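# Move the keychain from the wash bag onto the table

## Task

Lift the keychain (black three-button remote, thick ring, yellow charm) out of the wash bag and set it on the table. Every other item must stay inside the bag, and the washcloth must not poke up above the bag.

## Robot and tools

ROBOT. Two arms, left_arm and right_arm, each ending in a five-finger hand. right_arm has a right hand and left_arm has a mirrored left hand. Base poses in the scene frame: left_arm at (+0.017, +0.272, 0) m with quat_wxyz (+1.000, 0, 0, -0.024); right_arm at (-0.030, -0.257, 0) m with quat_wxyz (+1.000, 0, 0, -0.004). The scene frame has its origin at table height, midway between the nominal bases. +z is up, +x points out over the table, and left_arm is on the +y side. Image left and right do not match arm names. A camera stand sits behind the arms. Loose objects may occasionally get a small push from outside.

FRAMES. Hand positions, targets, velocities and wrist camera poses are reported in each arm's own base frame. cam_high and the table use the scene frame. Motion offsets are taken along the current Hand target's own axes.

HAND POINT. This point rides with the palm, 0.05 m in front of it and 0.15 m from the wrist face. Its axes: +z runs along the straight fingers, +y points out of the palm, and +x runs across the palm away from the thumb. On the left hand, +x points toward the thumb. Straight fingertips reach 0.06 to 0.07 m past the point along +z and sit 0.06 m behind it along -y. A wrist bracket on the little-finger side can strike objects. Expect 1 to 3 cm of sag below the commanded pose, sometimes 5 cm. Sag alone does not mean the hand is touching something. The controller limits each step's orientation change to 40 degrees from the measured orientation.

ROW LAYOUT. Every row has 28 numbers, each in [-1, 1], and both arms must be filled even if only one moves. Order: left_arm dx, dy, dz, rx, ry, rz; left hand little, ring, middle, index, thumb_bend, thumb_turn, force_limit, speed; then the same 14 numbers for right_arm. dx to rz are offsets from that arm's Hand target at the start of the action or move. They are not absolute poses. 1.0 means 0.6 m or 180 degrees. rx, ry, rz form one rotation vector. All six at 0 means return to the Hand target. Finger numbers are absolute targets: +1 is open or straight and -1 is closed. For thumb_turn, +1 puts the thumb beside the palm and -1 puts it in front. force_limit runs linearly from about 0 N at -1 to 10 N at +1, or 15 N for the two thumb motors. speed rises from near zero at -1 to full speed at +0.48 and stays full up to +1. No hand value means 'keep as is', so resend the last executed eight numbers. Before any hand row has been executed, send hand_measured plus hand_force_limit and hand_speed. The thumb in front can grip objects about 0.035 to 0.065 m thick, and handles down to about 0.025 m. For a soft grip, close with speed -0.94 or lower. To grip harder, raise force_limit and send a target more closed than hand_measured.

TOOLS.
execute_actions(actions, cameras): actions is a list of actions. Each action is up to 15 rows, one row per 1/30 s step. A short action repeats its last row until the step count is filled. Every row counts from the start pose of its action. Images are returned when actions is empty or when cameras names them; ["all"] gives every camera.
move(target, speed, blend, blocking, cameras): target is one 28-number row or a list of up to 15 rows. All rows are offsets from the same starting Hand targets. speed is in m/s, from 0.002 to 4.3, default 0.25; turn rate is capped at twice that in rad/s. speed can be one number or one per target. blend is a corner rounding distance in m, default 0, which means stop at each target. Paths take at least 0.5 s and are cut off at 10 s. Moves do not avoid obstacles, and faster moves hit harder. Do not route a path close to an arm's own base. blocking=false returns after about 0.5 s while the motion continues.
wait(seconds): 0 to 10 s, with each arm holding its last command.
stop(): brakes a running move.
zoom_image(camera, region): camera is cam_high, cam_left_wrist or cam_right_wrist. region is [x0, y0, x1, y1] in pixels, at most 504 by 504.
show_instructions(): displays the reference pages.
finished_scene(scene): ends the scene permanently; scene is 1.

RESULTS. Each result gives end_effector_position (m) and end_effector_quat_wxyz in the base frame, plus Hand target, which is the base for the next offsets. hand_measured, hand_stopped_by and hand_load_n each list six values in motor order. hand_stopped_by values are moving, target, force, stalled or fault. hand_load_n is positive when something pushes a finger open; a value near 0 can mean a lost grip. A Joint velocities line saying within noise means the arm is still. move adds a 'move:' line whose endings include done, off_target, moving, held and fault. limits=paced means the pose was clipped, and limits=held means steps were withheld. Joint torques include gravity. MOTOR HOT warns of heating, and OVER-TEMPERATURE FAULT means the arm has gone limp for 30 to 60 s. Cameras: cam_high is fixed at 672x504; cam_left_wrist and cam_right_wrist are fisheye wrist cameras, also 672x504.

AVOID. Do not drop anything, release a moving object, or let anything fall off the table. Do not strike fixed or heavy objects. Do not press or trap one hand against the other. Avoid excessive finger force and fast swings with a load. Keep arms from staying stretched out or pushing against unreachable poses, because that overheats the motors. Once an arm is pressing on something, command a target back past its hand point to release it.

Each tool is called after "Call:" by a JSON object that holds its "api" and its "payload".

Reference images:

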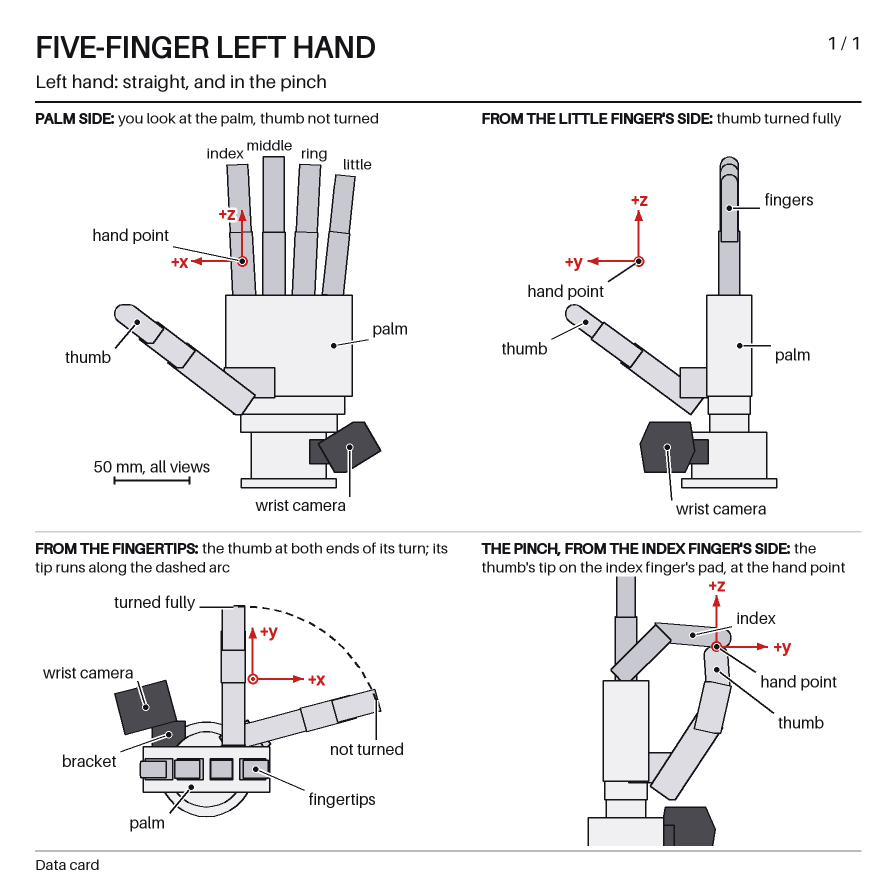

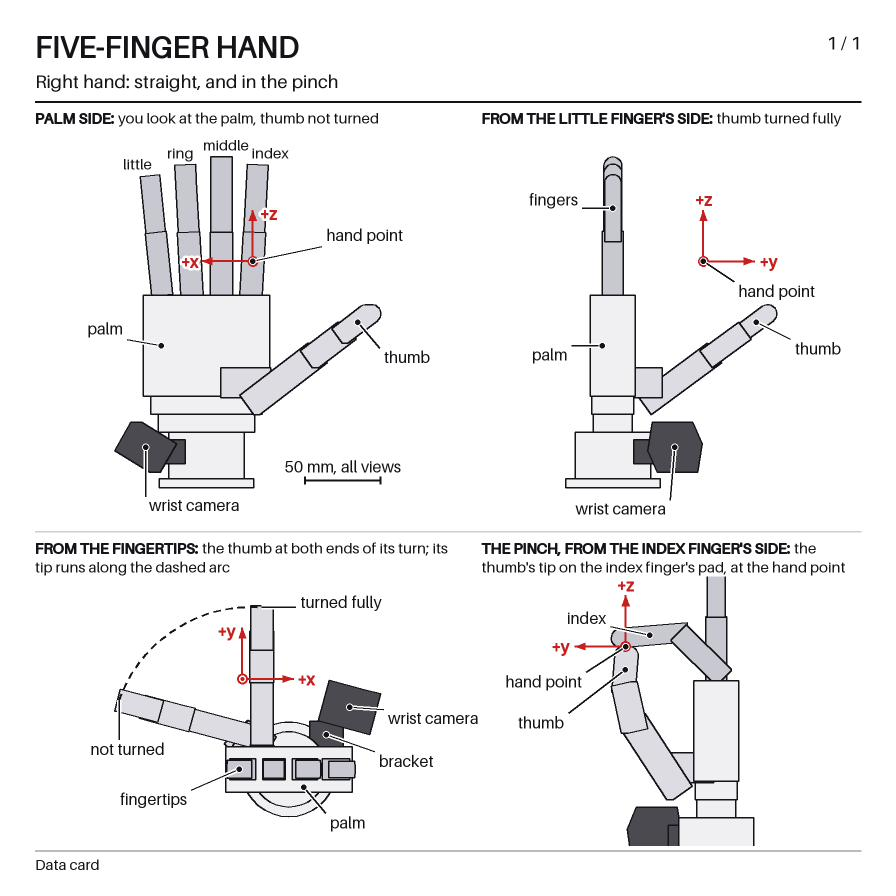

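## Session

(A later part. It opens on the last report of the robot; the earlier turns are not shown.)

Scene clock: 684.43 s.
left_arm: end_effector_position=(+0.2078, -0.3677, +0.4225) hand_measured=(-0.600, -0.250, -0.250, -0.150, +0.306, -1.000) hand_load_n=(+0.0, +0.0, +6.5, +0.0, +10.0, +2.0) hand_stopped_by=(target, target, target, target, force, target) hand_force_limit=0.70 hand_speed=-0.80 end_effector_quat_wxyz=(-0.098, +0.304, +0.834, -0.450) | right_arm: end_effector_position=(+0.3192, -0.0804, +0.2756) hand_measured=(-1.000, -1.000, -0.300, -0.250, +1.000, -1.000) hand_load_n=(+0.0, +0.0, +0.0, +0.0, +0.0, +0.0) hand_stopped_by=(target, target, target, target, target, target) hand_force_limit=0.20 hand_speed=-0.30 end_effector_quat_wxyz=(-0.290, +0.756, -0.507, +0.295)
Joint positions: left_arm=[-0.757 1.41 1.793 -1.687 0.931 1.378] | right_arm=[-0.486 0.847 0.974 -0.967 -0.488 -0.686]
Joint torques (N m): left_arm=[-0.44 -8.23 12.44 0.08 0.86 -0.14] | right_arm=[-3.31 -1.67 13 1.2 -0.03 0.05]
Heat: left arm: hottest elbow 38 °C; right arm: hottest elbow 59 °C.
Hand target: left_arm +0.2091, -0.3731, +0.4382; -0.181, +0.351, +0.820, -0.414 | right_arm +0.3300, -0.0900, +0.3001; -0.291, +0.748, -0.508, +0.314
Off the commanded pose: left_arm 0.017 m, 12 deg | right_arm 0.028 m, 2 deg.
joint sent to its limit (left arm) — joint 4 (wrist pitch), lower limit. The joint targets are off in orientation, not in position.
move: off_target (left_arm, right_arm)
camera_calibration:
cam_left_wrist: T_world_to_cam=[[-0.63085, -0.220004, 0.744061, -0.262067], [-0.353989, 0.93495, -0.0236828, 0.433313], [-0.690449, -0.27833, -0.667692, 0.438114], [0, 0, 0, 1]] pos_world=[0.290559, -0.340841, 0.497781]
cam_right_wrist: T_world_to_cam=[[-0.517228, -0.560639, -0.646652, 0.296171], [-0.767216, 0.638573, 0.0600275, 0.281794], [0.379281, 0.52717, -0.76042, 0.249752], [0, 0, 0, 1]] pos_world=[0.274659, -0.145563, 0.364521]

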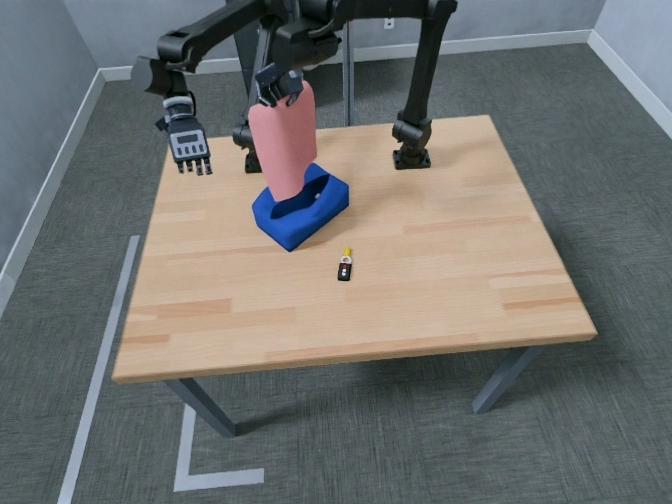

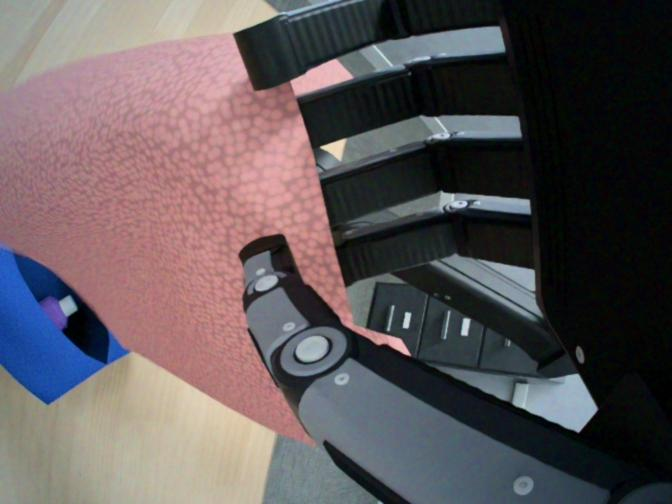

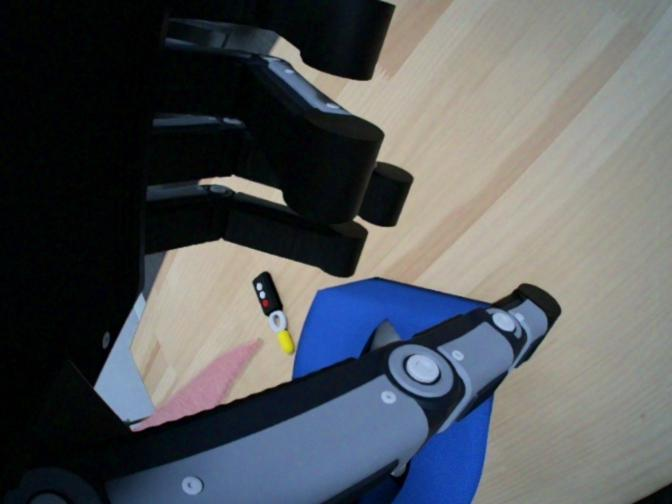

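Call:
{"api": "zoom_image", "payload": {"camera": "cam_high", "region": [220, 60, 370, 260]}}

Scaled by 2.520 from the camera's 672x504 image, which has a finer 960x720 frame.

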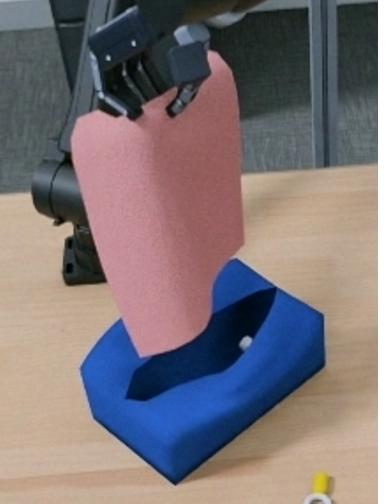

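Call:
{"api": "move", "payload": {"target": [0,0.1052,0.0764,0,0,0,-0.6,-0.25,-0.25,-0.15,0.2,-1,0.7,-0.8,0,0,0,0,0,0,-1,-1,-0.3,-0.25,1,-1,0.2,-0.3], "speed": 0.08, "cameras": ["cam_left_wrist","cam_high"]}}

Call:
{"api": "zoom_image", "payload": {"camera": "cam_high", "region": [220, 60, 370, 260]}}

Scene clock: 688.80 s.
left_arm: end_effector_position=(+0.2099, -0.3707, +0.3670) hand_measured=(-0.600, -0.250, -0.250, -0.150, +0.306, -1.000) hand_load_n=(+0.0, +0.0, +6.5, +0.0, +10.0, +2.0) hand_stopped_by=(target, target, target, target, force, target) hand_force_limit=0.70 hand_speed=-0.80 end_effector_quat_wxyz=(-0.134, +0.323, +0.831, -0.431) | right_arm: end_effector_position=(+0.3192, -0.0804, +0.2756) hand_measured=(-1.000, -1.000, -0.300, -0.250, +1.000, -1.000) hand_load_n=(+0.0, +0.0, +0.0, +0.0, +0.0, +0.0) hand_stopped_by=(target, target, target, target, target, target) hand_force_limit=0.20 hand_speed=-0.30 end_effector_quat_wxyz=(-0.290, +0.756, -0.507, +0.295)
Joint positions: left_arm=[-0.765 1.45 1.689 -1.687 0.932 1.485] | right_arm=[-0.486 0.847 0.974 -0.967 -0.488 -0.686]
Joint torques (N m): left_arm=[-1.2 -8.88 7.98 -0.35 0.53 0.2] | right_arm=[-3.31 -1.73 12.96 1.31 -0.04 0.07]
Heat: left arm: hottest elbow 38 °C; right arm: hottest elbow 59 °C.
Hand target: left_arm +0.2090, -0.3724, +0.3603; -0.181, +0.351, +0.820, -0.414 | right_arm +0.3300, -0.0900, +0.3001; -0.291, +0.748, -0.508, +0.314
Off the commanded pose: left_arm 0.007 m, 7 deg | right_arm 0.028 m, 2 deg.
joint sent to its limit (left arm) — joint 4 (wrist pitch), lower limit. The joint targets are off in orientation, not in position.
move: off_target (left_arm, right_arm)
camera_calibration:
cam_left_wrist: T_world_to_cam=[[-0.620815, -0.211284, 0.754949, -0.222985], [-0.287279, 0.957323, 0.0316839, 0.409536], [-0.729424, -0.197211, -0.655018, 0.435279], [0, 0, 0, 1]] pos_world=[0.296722, -0.353329, 0.440482]
Images, in order (width x height): cam_high 672x504, cam_left_wrist 672x504.

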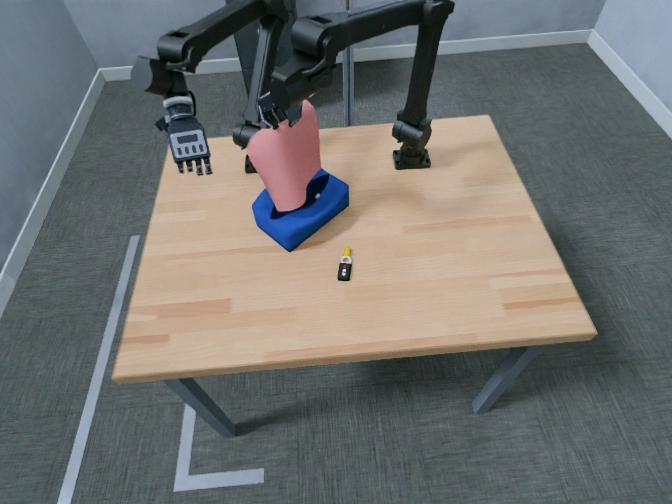

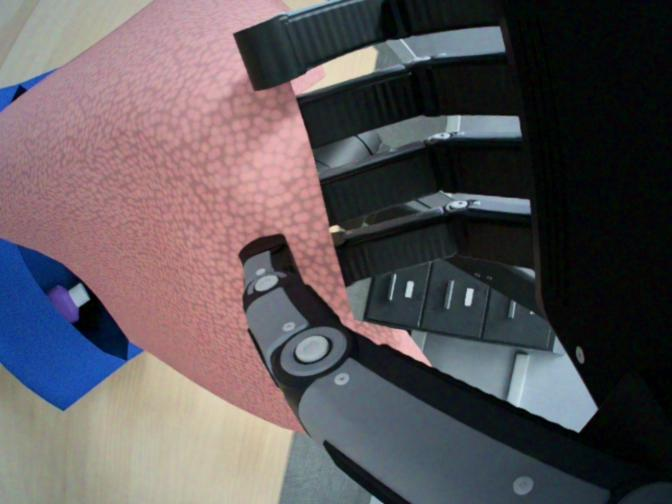

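Scaled by 2.520 from the camera's 672x504 image, which has a finer 960x720 frame.

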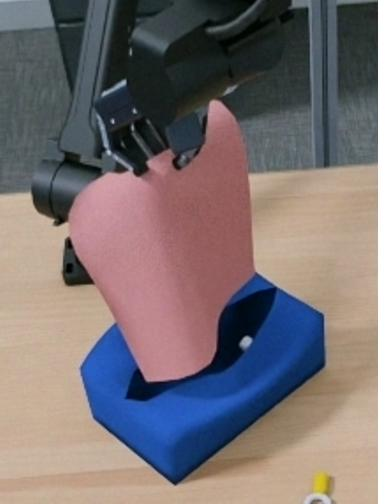

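Call:
{"api": "move", "payload": {"target": [0,0.0209,0.0563,0,0,0,-0.6,-0.25,-0.25,-0.15,0.2,-1,0.7,-0.8,0,0,0,0,0,0,-1,-1,-0.3,-0.25,1,-1,0.2,-0.3], "speed": 0.08, "cameras": ["cam_left_wrist","cam_high"]}}

Call:
{"api": "zoom_image", "payload": {"camera": "cam_high", "region": [220, 60, 370, 260]}}

Scene clock: 691.60 s.
left_arm: end_effector_position=(+0.1969, -0.3837, +0.3364) hand_measured=(-0.600, -0.250, -0.250, -0.150, +0.306, -1.000) hand_load_n=(+0.0, +0.0, +6.5, +0.0, +10.0, +2.0) hand_stopped_by=(target, target, target, target, force, target) hand_force_limit=0.70 hand_speed=-0.80 end_effector_quat_wxyz=(-0.169, +0.341, +0.825, -0.417) | right_arm: end_effector_position=(+0.3192, -0.0804, +0.2756) hand_measured=(-1.000, -1.000, -0.300, -0.250, +1.000, -1.000) hand_load_n=(+0.0, +0.0, +0.0, +0.5, +0.0, +0.0) hand_stopped_by=(target, target, target, target, target, target) hand_force_limit=0.20 hand_speed=-0.30 end_effector_quat_wxyz=(-0.290, +0.756, -0.507, +0.295)
Joint positions: left_arm=[-0.811 1.493 1.653 -1.687 0.932 1.521] | right_arm=[-0.486 0.847 0.974 -0.967 -0.488 -0.686]
Joint torques (N m): left_arm=[-0.73 -9.58 7.87 -0.29 0.67 0.15] | right_arm=[-3.31 -1.73 12.96 1.17 -0.04 0.05]
Heat: left arm: hottest elbow 38 °C; right arm: hottest elbow 59 °C.
Hand target: left_arm +0.1946, -0.3858, +0.3302; -0.181, +0.350, +0.820, -0.414 | right_arm +0.3300, -0.0900, +0.3001; -0.291, +0.748, -0.508, +0.314
Off the commanded pose: left_arm 0.007 m, 2 deg | right_arm 0.028 m, 2 deg.
joint sent to its limit (left arm) — joint 4 (wrist pitch), lower limit. The joint targets still meet the commanded pose.
move: off_target (right_arm)
camera_calibration:
cam_left_wrist: T_world_to_cam=[[-0.608166, -0.198284, 0.768646, -0.212814], [-0.220172, 0.972445, 0.0766532, 0.396668], [-0.762665, -0.122616, -0.635065, 0.431603], [0, 0, 0, 1]] pos_world=[0.287077, -0.375014, 0.407269]
Images, in order (width x height): cam_high 672x504, cam_left_wrist 672x504.

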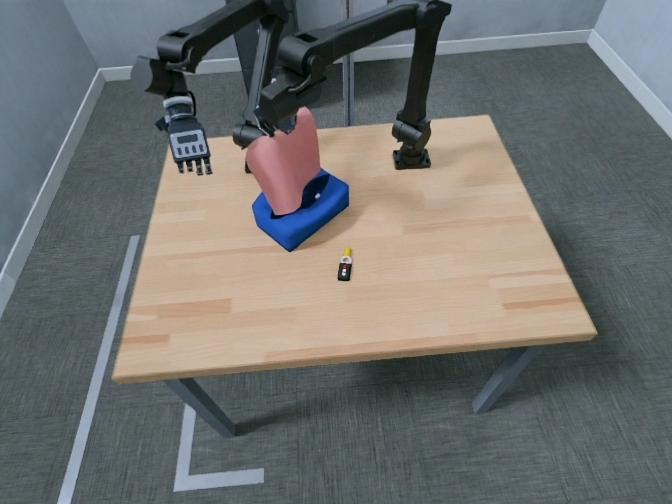

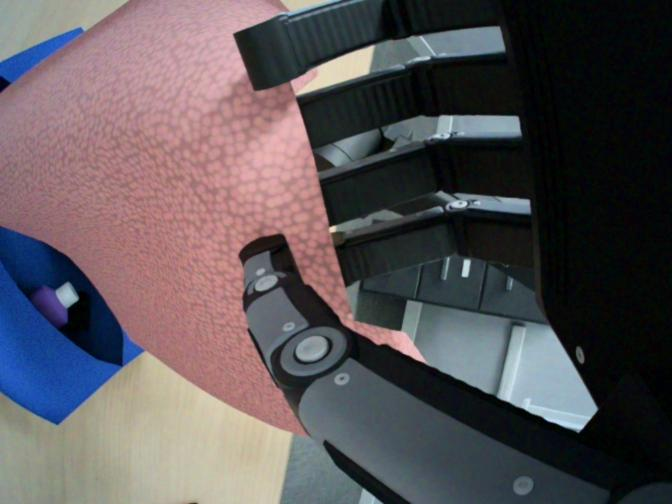

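Scaled by 2.520 from the camera's 672x504 image, which has a finer 960x720 frame.

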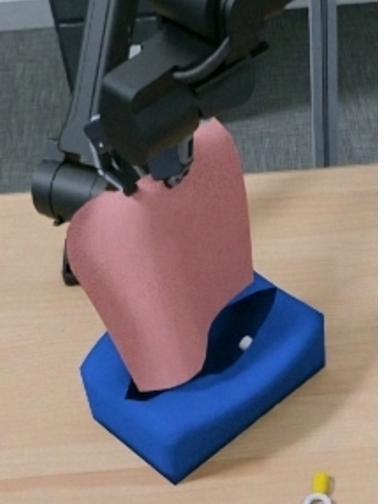

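Call:
{"api": "move", "payload": {"target": [0,0.0675,0.049,0,0.018,0.0131,-0.6,-0.25,-0.25,-0.15,0.2,-1,0.7,-0.8,0,0,0,0,0,0,-1,-1,-0.3,-0.25,1,-1,0.2,-0.3], "speed": 0.08, "cameras": ["cam_left_wrist","cam_high"]}}

Call:
{"api": "zoom_image", "payload": {"camera": "cam_high", "region": [220, 60, 370, 260]}}

Scene clock: 695.23 s.
left_arm: end_effector_position=(+0.1941, -0.3798, +0.2876) hand_measured=(-0.600, -0.250, -0.250, -0.150, +0.306, -1.000) hand_load_n=(+0.5, +0.0, +6.5, +0.0, +10.0, +2.0) hand_stopped_by=(target, target, target, target, force, target) hand_force_limit=0.70 hand_speed=-0.80 end_effector_quat_wxyz=(-0.197, +0.368, +0.814, -0.405) | right_arm: end_effector_position=(+0.3192, -0.0804, +0.2756) hand_measured=(-1.000, -1.000, -0.300, -0.250, +1.000, -1.000) hand_load_n=(+0.0, +0.0, +0.0, +0.0, +0.0, +0.0) hand_stopped_by=(target, target, target, target, target, target) hand_force_limit=0.20 hand_speed=-0.30 end_effector_quat_wxyz=(-0.290, +0.756, -0.507, +0.295)
Joint positions: left_arm=[-0.815 1.529 1.562 -1.687 0.932 1.647] | right_arm=[-0.486 0.847 0.974 -0.967 -0.488 -0.686]
Joint torques (N m): left_arm=[-1.38 -10.29 7.82 0.21 0.56 0.17] | right_arm=[-3.55 -1.61 12.92 1.26 -0.04 0.07]
Heat: left arm: hottest elbow 38 °C; right arm: hottest elbow 60 °C.
Hand target: left_arm +0.1945, -0.3854, +0.2801; -0.196, +0.379, +0.808, -0.407 | right_arm +0.3300, -0.0900, +0.3001; -0.291, +0.748, -0.508, +0.314
Off the commanded pose: left_arm 0.009 m, 1 deg | right_arm 0.028 m, 2 deg.
move: off_target (right_arm)
camera_calibration:
cam_left_wrist: T_world_to_cam=[[-0.607659, -0.16444, 0.776988, -0.165873], [-0.141428, 0.985098, 0.0978772, 0.379376], [-0.781504, -0.0504116, -0.62186, 0.426315], [0, 0, 0, 1]] pos_world=[0.286027, -0.379507, 0.356857]
Images, in order (width x height): cam_high 672x504, cam_left_wrist 672x504.

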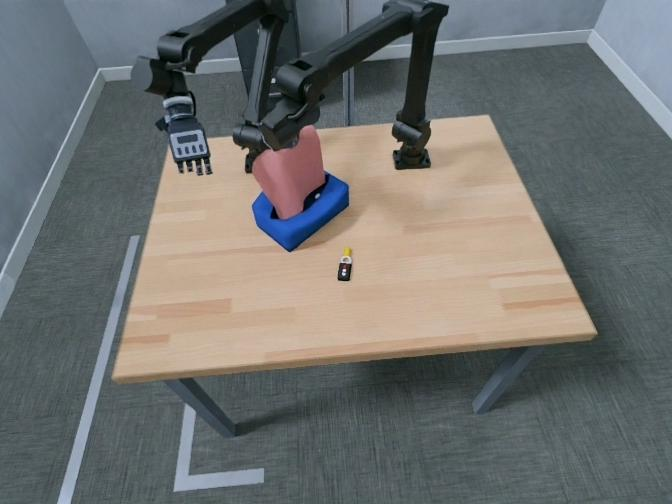

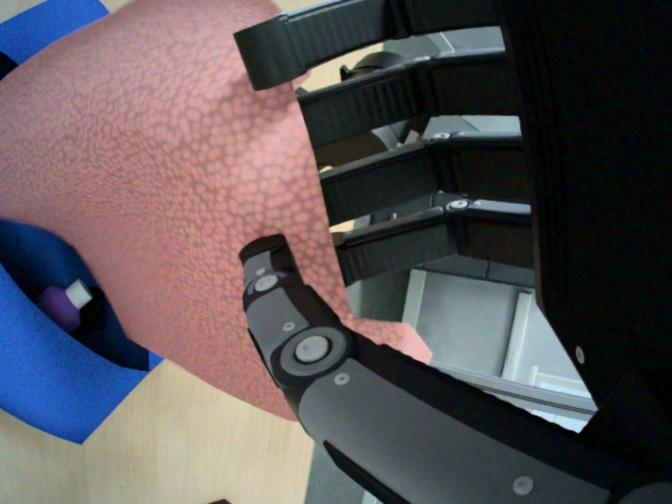

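Scaled by 2.520 from the camera's 672x504 image, which has a finer 960x720 frame.

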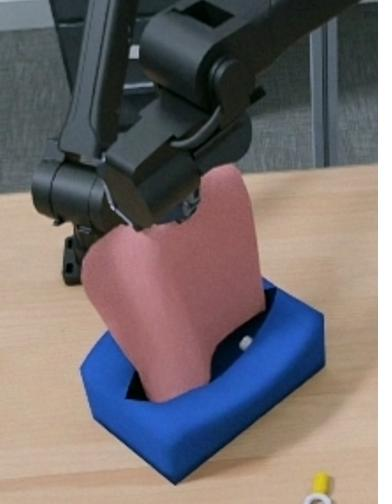

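Call:
{"api": "move", "payload": {"target": [0,0.0809,0.0588,0,0,0,-0.6,-0.25,-0.25,-0.15,0.2,-1,0.7,-0.8,0,0,0,0,0,0,-1,-1,-0.3,-0.25,1,-1,0.2,-0.3], "speed": 0.06, "cameras": ["cam_left_wrist","cam_high"]}}

Call:
{"api": "zoom_image", "payload": {"camera": "cam_high", "region": [220, 60, 370, 260]}}

Scene clock: 697.97 s.
left_arm: end_effector_position=(+0.1950, -0.3805, +0.2295) hand_measured=(-0.600, -0.250, -0.250, -0.150, +0.306, -1.000) hand_load_n=(+0.0, +0.0, +6.0, +0.0, +10.0, +2.0) hand_stopped_by=(target, target, target, target, force, target) hand_force_limit=0.70 hand_speed=-0.80 end_effector_quat_wxyz=(-0.194, +0.372, +0.812, -0.407) | right_arm: end_effector_position=(+0.3192, -0.0804, +0.2756) hand_measured=(-1.000, -1.000, -0.300, -0.250, +1.000, -1.000) hand_load_n=(+0.0, +0.0, +0.0, +0.0, +0.0, +0.0) hand_stopped_by=(target, target, target, target, target, target) hand_force_limit=0.20 hand_speed=-0.30 end_effector_quat_wxyz=(-0.290, +0.756, -0.507, +0.295)
Joint positions: left_arm=[-0.815 1.535 1.417 -1.533 0.932 1.656] | right_arm=[-0.486 0.847 0.974 -0.967 -0.488 -0.686]
Joint torques (N m): left_arm=[-0.85 -9.99 7.43 0.42 0.59 0.2] | right_arm=[-3.72 -2.2 12.9 1.24 -0.02 0.02]
Heat: left arm: hottest elbow 38 °C; right arm: hottest elbow 60 °C.
Hand target: left_arm +0.1944, -0.3849, +0.2201; -0.196, +0.379, +0.808, -0.407 | right_arm +0.3300, -0.0900, +0.3001; -0.291, +0.748, -0.508, +0.314
Off the commanded pose: left_arm 0.010 m, 1 deg | right_arm 0.028 m, 2 deg.
move: off_target (right_arm)
camera_calibration:
cam_left_wrist: T_world_to_cam=[[-0.613637, -0.155142, 0.774197, -0.114989], [-0.136611, 0.986581, 0.0894221, 0.387468], [-0.77768, -0.050891, -0.626597, 0.390978], [0, 0, 0, 1]] pos_world=[0.286427, -0.380211, 0.299361]
Images, in order (width x height): cam_high 672x504, cam_left_wrist 672x504.

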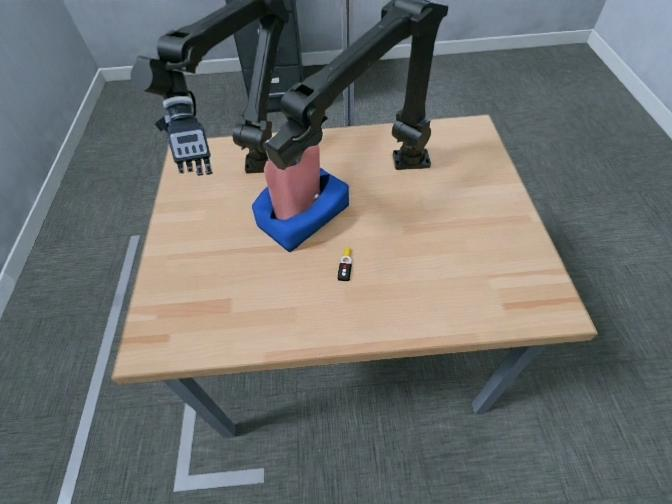

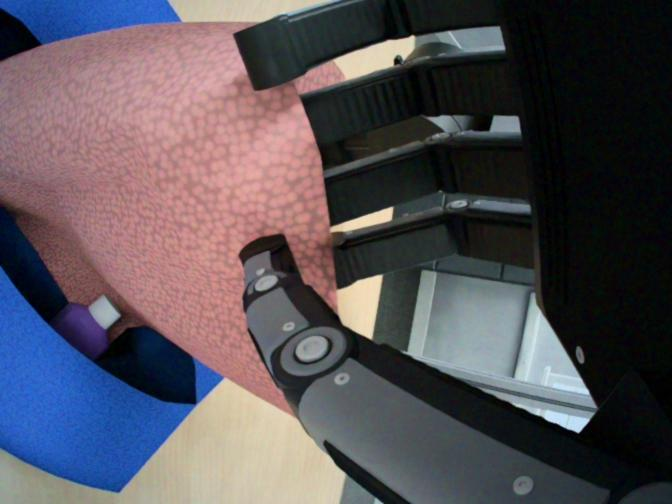

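Scaled by 2.520 from the camera's 672x504 image, which has a finer 960x720 frame.

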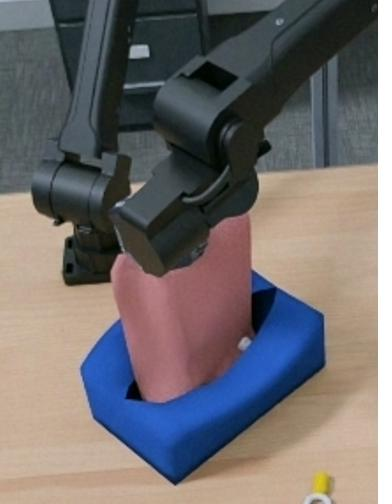

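Call:
{"api": "move", "payload": {"target": [0,0.0944,0.0686,0,0,0,-0.6,-0.25,-0.25,-0.15,0.2,-1,0.7,-0.8,0,0,0,0,0,0,-1,-1,-0.3,-0.25,1,-1,0.2,-0.3], "speed": 0.05, "cameras": ["cam_left_wrist","cam_high"]}}

Call:
{"api": "zoom_image", "payload": {"camera": "cam_high", "region": [220, 90, 370, 260]}}

Scene clock: 700.60 s.
left_arm: end_effector_position=(+0.1948, -0.3805, +0.1605) hand_measured=(-0.600, -0.250, -0.250, -0.150, +0.306, -1.000) hand_load_n=(+0.5, +0.5, +6.0, +0.0, +9.5, +2.0) hand_stopped_by=(target, target, target, target, force, target) hand_force_limit=0.70 hand_speed=-0.80 end_effector_quat_wxyz=(-0.195, +0.369, +0.813, -0.406) | right_arm: end_effector_position=(+0.3192, -0.0804, +0.2756) hand_measured=(-1.000, -1.000, -0.300, -0.250, +1.000, -1.000) hand_load_n=(+0.0, +0.0, +0.0, +0.0, +0.0, +0.0) hand_stopped_by=(target, target, target, target, target, target) hand_force_limit=0.20 hand_speed=-0.30 end_effector_quat_wxyz=(-0.290, +0.756, -0.507, +0.295)
Joint positions: left_arm=[-0.815 1.573 1.276 -1.355 0.932 1.65] | right_arm=[-0.486 0.847 0.974 -0.967 -0.488 -0.686]
Joint torques (N m): left_arm=[-0.62 -9.52 7.19 0.64 0.58 0.19] | right_arm=[-3.31 -1.79 12.92 1.24 -0.07 0.07]
Heat: left arm: hottest elbow 38 °C; right arm: hottest elbow 60 °C.
Hand target: left_arm +0.1943, -0.3843, +0.1501; -0.196, +0.379, +0.808, -0.407 | right_arm +0.3300, -0.0900, +0.3001; -0.291, +0.748, -0.508, +0.314
Off the commanded pose: left_arm 0.011 m, 1 deg | right_arm 0.028 m, 2 deg.
move: off_target (left_arm, right_arm)
camera_calibration:
cam_left_wrist: T_world_to_cam=[[-0.610105, -0.160902, 0.775811, -0.0648311], [-0.139871, 0.985657, 0.094428, 0.393009], [-0.779877, -0.0509024, -0.62386, 0.347632], [0, 0, 0, 1]] pos_world=[0.286527, -0.380108, 0.230059]
Images, in order (width x height): cam_high 672x504, cam_left_wrist 672x504.

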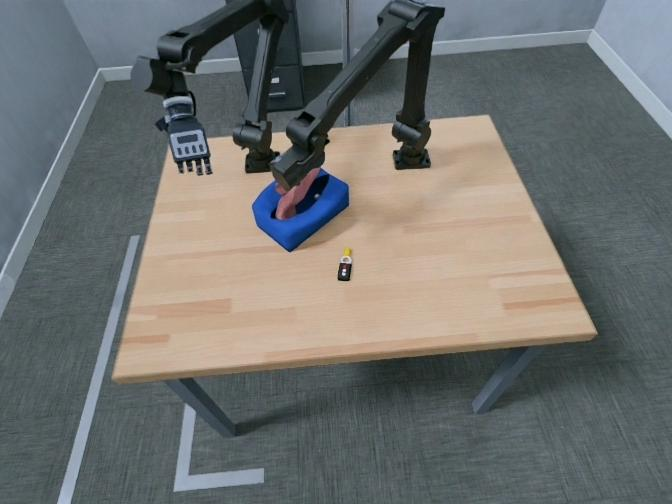

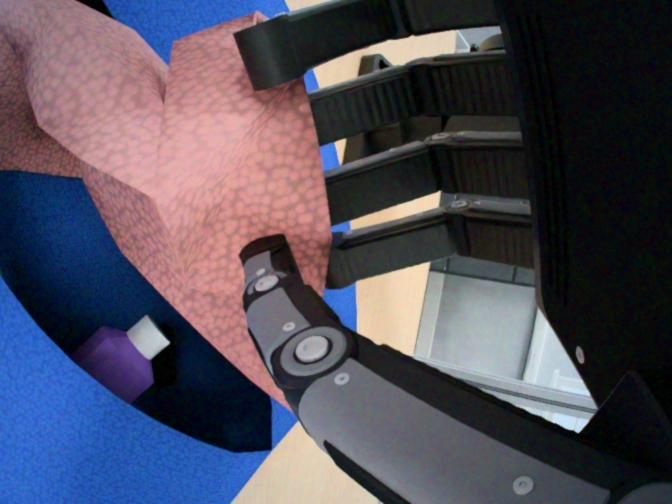

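Scaled by 2.965 from the camera's 672x504 image, which has a finer 960x720 frame.

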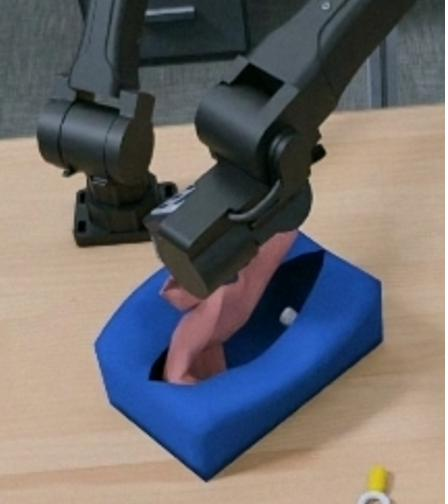

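Call:
{"api": "move", "payload": {"target": [0,0.0955,0.0387,0,0,0,-0.6,-0.25,-0.25,-0.15,0.2,-1,0.7,-0.8,0,0,0,0,0,0,-1,-1,-0.3,-0.25,1,-1,0.2,-0.3], "speed": 0.05, "cameras": ["cam_left_wrist","cam_high"]}}

Call:
{"api": "zoom_image", "payload": {"camera": "cam_high", "region": [220, 120, 370, 270]}}

Scene clock: 703.30 s.
left_arm: end_effector_position=(+0.2021, -0.3758, +0.1017) hand_measured=(-0.600, -0.250, -0.250, -0.150, +0.306, -1.000) hand_load_n=(+0.0, +1.0, +6.0, +0.0, +9.0, +2.0) hand_stopped_by=(target, target, target, target, force, target) hand_force_limit=0.70 hand_speed=-0.80 end_effector_quat_wxyz=(-0.195, +0.379, +0.808, -0.407) | right_arm: end_effector_position=(+0.3192, -0.0804, +0.2756) hand_measured=(-1.000, -1.000, -0.300, -0.250, +1.000, -1.000) hand_load_n=(+0.0, +0.0, +0.0, +0.0, +0.0, +0.0) hand_stopped_by=(target, target, target, target, target, target) hand_force_limit=0.20 hand_speed=-0.30 end_effector_quat_wxyz=(-0.290, +0.756, -0.507, +0.295)
Joint positions: left_arm=[-0.797 1.642 1.195 -1.245 0.932 1.712] | right_arm=[-0.486 0.847 0.974 -0.967 -0.488 -0.686]
Joint torques (N m): left_arm=[0.32 -9.88 6.49 0.51 0.48 0.2] | right_arm=[-2.96 -2.02 13.01 1.32 -0.04 0.04]
Heat: left arm: hottest elbow 38 °C; right arm: hottest elbow 60 °C.
Hand target: left_arm +0.2058, -0.3744, +0.0903; -0.196, +0.379, +0.808, -0.407 | right_arm +0.3300, -0.0900, +0.3001; -0.291, +0.748, -0.508, +0.314
Off the commanded pose: left_arm 0.012 m, 0 deg | right_arm 0.028 m, 2 deg.
move: off_target (left_arm, right_arm)
camera_calibration:
cam_left_wrist: T_world_to_cam=[[-0.616556, -0.141235, 0.774539, -0.00521706], [-0.121519, 0.989061, 0.0836206, 0.39371], [-0.777876, -0.042564, -0.626974, 0.319855], [0, 0, 0, 1]] pos_world=[0.293434, -0.376526, 0.171659]
Images, in order (width x height): cam_high 672x504, cam_left_wrist 672x504.

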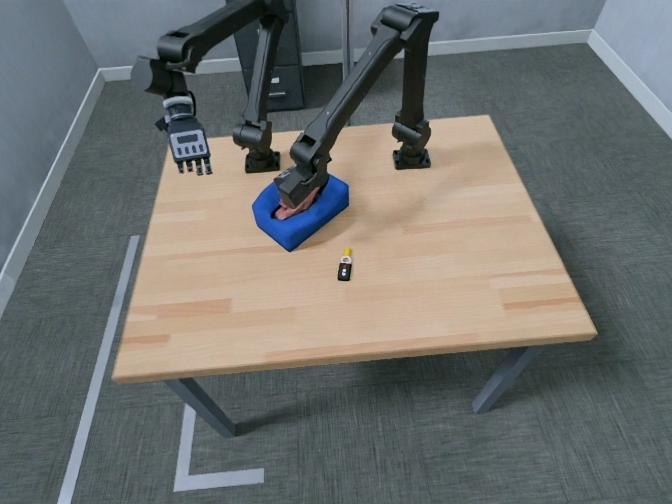

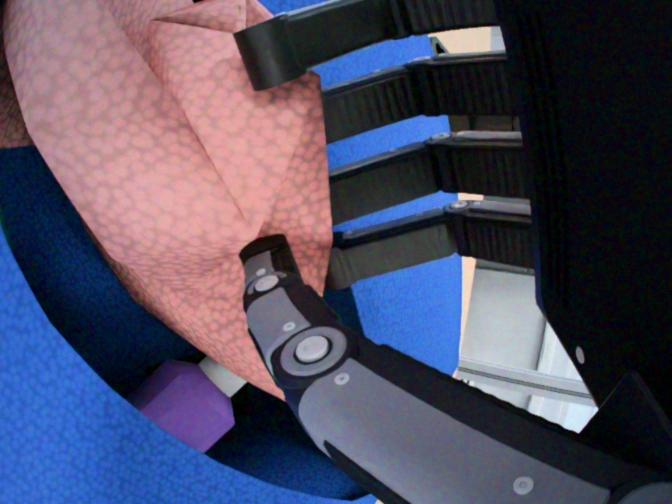

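Scaled by 3.360 from the camera's 672x504 image, which has a finer 960x720 frame.

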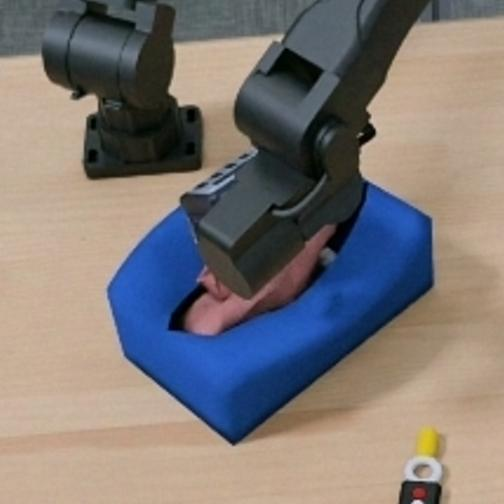

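Call:
{"api": "move", "payload": {"target": [0,0.0607,0.0441,0,0,0,-0.6,-0.25,-0.25,-0.15,0.2,-1,0.7,-0.8,0,0,0,0,0,0,-1,-1,-0.3,-0.25,1,-1,0.2,-0.3], "speed": 0.05, "cameras": ["cam_left_wrist","cam_high"]}}

Call:
{"api": "zoom_image", "payload": {"camera": "cam_high", "region": [220, 120, 370, 270]}}

Scene clock: 705.63 s.
left_arm: end_effector_position=(+0.2052, -0.3785, +0.0642) hand_measured=(-0.600, -0.250, -0.250, -0.150, +0.306, -1.000) hand_load_n=(-3.5, +3.0, +6.5, +0.0, +9.0, +3.0) hand_stopped_by=(target, target, target, target, force, target) hand_force_limit=0.70 hand_speed=-0.80 end_effector_quat_wxyz=(-0.188, +0.382, +0.806, -0.411) | right_arm: end_effector_position=(+0.3192, -0.0804, +0.2756) hand_measured=(-1.000, -1.000, -0.300, -0.250, +1.000, -1.000) hand_load_n=(+0.5, +0.0, +0.0, +0.0, +0.0, +0.0) hand_stopped_by=(target, target, target, target, target, target) hand_force_limit=0.20 hand_speed=-0.30 end_effector_quat_wxyz=(-0.290, +0.756, -0.507, +0.295)
Joint positions: left_arm=[-0.795 1.688 1.146 -1.133 0.934 1.714] | right_arm=[-0.486 0.847 0.974 -0.967 -0.488 -0.686]
Joint torques (N m): left_arm=[-0.26 -9.7 5.67 0.54 0.39 0.21] | right_arm=[-3.31 -1.85 12.97 1.24 -0.04 0.05]
Heat: left arm: hottest elbow 38 °C; right arm: hottest elbow 60 °C.
Hand target: left_arm +0.2057, -0.3740, +0.0453; -0.196, +0.379, +0.808, -0.407 | right_arm +0.3300, -0.0900, +0.3001; -0.291, +0.748, -0.508, +0.314
Off the commanded pose: left_arm 0.020 m, 1 deg | right_arm 0.028 m, 2 deg.
move: off_target (left_arm, right_arm)
camera_calibration:
cam_left_wrist: T_world_to_cam=[[-0.625232, -0.130978, 0.76937, 0.031305], [-0.123151, 0.990024, 0.068463, 0.401506], [-0.770661, -0.0519434, -0.635124, 0.294177], [0, 0, 0, 1]] pos_world=[0.29573, -0.37812, 0.135265]
Images, in order (width x height): cam_high 672x504, cam_left_wrist 672x504.

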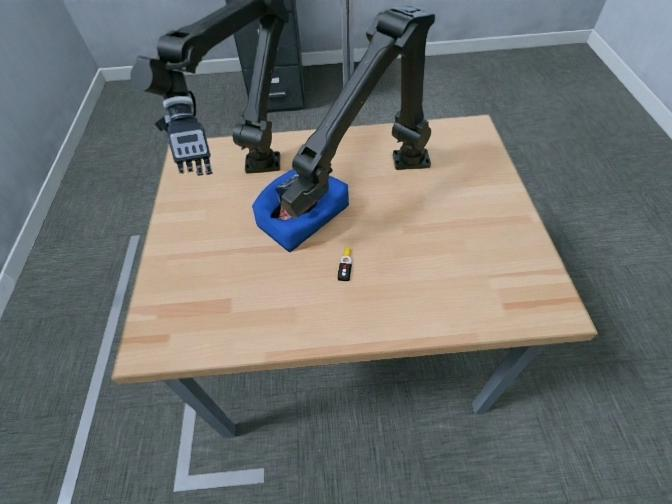

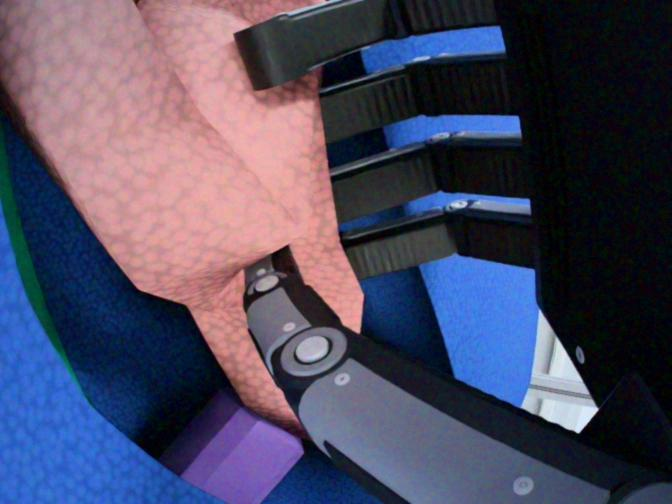

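Scaled by 3.360 from the camera's 672x504 image, which has a finer 960x720 frame.

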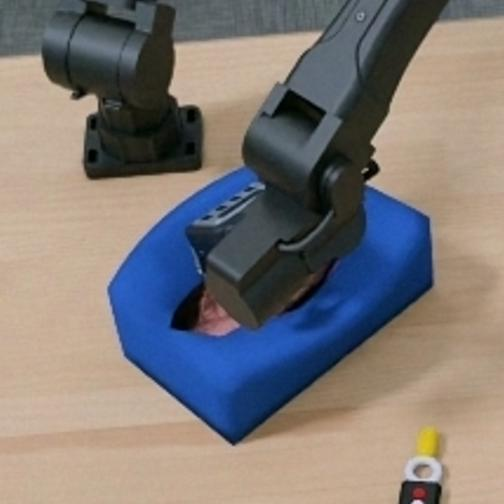

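Call:
{"api": "execute_actions", "payload": {"actions": [[[0,0,0,0,0,0,-0.6,-0.25,-0.25,-0.15,0.9,-1,0.7,-0.3,0,0,0,0,0,0,-1,-1,-0.3,-0.25,1,-1,0.2,-0.3]],[[0,0,0,0,0,0,-0.6,-0.25,-0.25,-0.15,0.9,-1,0.7,-0.3,0,0,0,0,0,0,-1,-1,-0.3,-0.25,1,-1,0.2,-0.3]],[[0,0,0,0,0,0,0,0.7,0.7,0.7,0.9,-1,0.7,-0.3,0,0,0,0,0,0,-1,-1,-0.3,-0.25,1,-1,0.2,-0.3]],[[0,0,0,0,0,0,0,0.7,0.7,0.7,0.9,-1,0.7,-0.3,0,0,0,0,0,0,-1,-1,-0.3,-0.25,1,-1,0.2,-0.3]]], "cameras": ["cam_left_wrist"]}}

Scene clock: 710.50 s.
left_arm: end_effector_position=(+0.2056, -0.3758, +0.0568) hand_measured=(+0.000, +0.700, +0.700, +0.700, +0.900, -1.000) hand_load_n=(-0.5, -1.0, +0.0, -1.0, -2.5, -1.0) hand_stopped_by=(target, target, target, target, target, target) hand_force_limit=0.70 hand_speed=-0.30 end_effector_quat_wxyz=(-0.193, +0.378, +0.809, -0.407) | right_arm: end_effector_position=(+0.3192, -0.0804, +0.2756) hand_measured=(-1.000, -1.000, -0.300, -0.250, +1.000, -1.000) hand_load_n=(+0.5, +0.0, +0.0, +0.0, +0.0, +0.0) hand_stopped_by=(target, target, target, target, target, target) hand_force_limit=0.20 hand_speed=-0.30 end_effector_quat_wxyz=(-0.290, +0.756, -0.507, +0.295)
Joint positions: left_arm=[-0.792 1.702 1.142 -1.13 0.929 1.714] | right_arm=[-0.486 0.847 0.974 -0.967 -0.488 -0.686]
Joint torques (N m): left_arm=[0.32 -10.75 5.94 0.44 0.56 0.15] | right_arm=[-3.72 -2.26 12.94 1.24 -0.05 0.07]
Heat: left arm: hottest elbow 37 °C; right arm: hottest elbow 60 °C.
Hand target: left_arm +0.2056, -0.3739, +0.0451; -0.196, +0.379, +0.808, -0.407 | right_arm +0.3300, -0.0900, +0.3001; -0.291, +0.748, -0.508, +0.314
Off the commanded pose: left_arm 0.012 m, 0 deg | right_arm 0.028 m, 2 deg.
camera_calibration:
cam_left_wrist: T_world_to_cam=[[-0.619071, -0.143695, 0.772077, 0.0314701], [-0.125482, 0.988586, 0.0833761, 0.398461], [-0.775246, -0.0452665, -0.630036, 0.293131], [0, 0, 0, 1]] pos_world=[0.296731, -0.376122, 0.127164]
Images, in order (width x height): cam_left_wrist 672x504.

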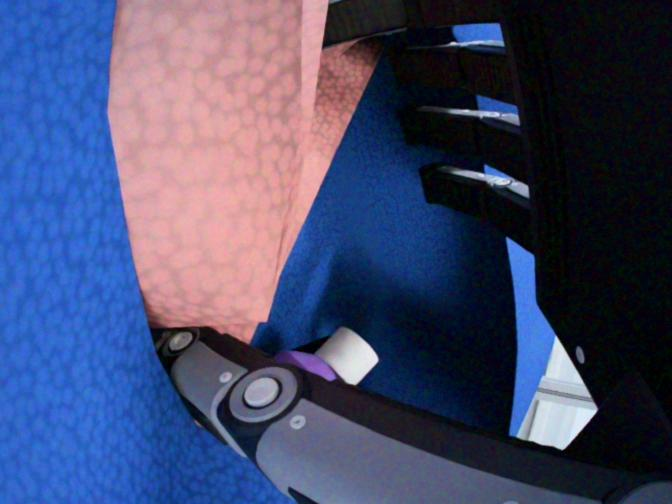

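Call:
{"api": "move", "payload": {"target": [0,-0.18,-0.131,0,0,0,0,0.7,0.7,0.7,0.9,-1,0.7,-0.3,0,0,0,0,0,0,-1,-1,-0.3,-0.25,1,-1,0.2,-0.3], "speed": 0.1, "cameras": ["cam_left_wrist","cam_high"]}}

Call:
{"api": "zoom_image", "payload": {"camera": "cam_high", "region": [220, 120, 370, 270]}}

Scene clock: 713.43 s.
left_arm: end_effector_position=(+0.1966, -0.3668, +0.1644) hand_measured=(+0.000, +0.700, +0.700, +0.700, +0.900, -1.000) hand_load_n=(+0.0, +0.0, +0.0, +0.0, +0.0, +0.0) hand_stopped_by=(target, target, target, target, target, target) hand_force_limit=0.70 hand_speed=-0.30 end_effector_quat_wxyz=(-0.211, +0.367, +0.813, -0.400) | right_arm: end_effector_position=(+0.3192, -0.0804, +0.2756) hand_measured=(-1.000, -1.000, -0.300, -0.250, +1.000, -1.000) hand_load_n=(+0.0, +0.0, +0.0, +0.5, +0.0, +0.0) hand_stopped_by=(target, target, target, target, target, target) hand_force_limit=0.20 hand_speed=-0.30 end_effector_quat_wxyz=(-0.290, +0.756, -0.507, +0.295)
Joint positions: left_arm=[-0.792 1.58 1.29 -1.438 0.929 1.706] | right_arm=[-0.486 0.847 0.974 -0.967 -0.488 -0.686]
Joint torques (N m): left_arm=[-0.26 -10.58 11.7 -0.65 0.6 0.17] | right_arm=[-3.19 -2.02 13.01 1.28 -0.01 0.07]
Heat: left arm: hottest elbow 38 °C; right arm: hottest elbow 60 °C.
Hand target: left_arm +0.2059, -0.3751, +0.1788; -0.196, +0.379, +0.808, -0.407 | right_arm +0.3300, -0.0900, +0.3001; -0.291, +0.748, -0.508, +0.314
Off the commanded pose: left_arm 0.019 m, 2 deg | right_arm 0.028 m, 2 deg.
move: off_target (left_arm, right_arm)
camera_calibration:
cam_left_wrist: T_world_to_cam=[[-0.594362, -0.171422, 0.785715, -0.0731533], [-0.126867, 0.98477, 0.118881, 0.372617], [-0.794127, -0.0290233, -0.607058, 0.360202], [0, 0, 0, 1]] pos_world=[0.28984, -0.369028, 0.231844]
Images, in order (width x height): cam_high 672x504, cam_left_wrist 672x504.

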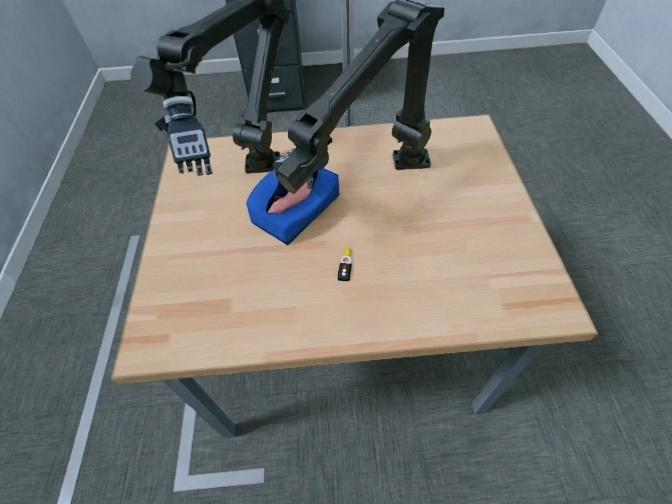

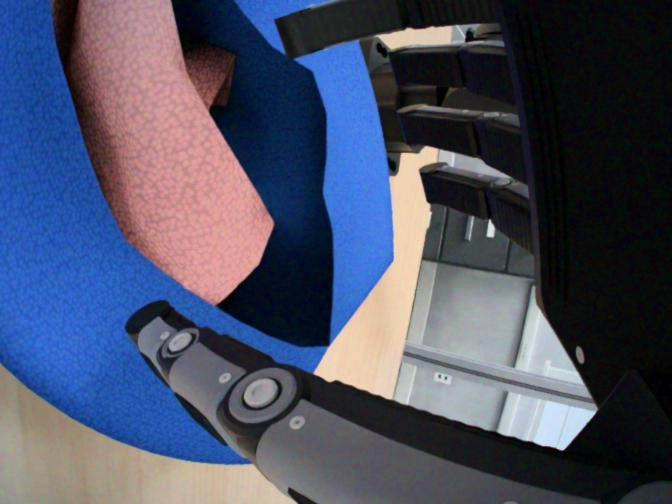

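Scaled by 3.360 from the camera's 672x504 image, which has a finer 960x720 frame.

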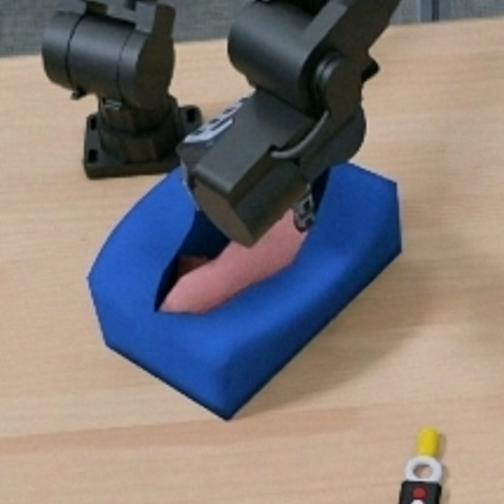

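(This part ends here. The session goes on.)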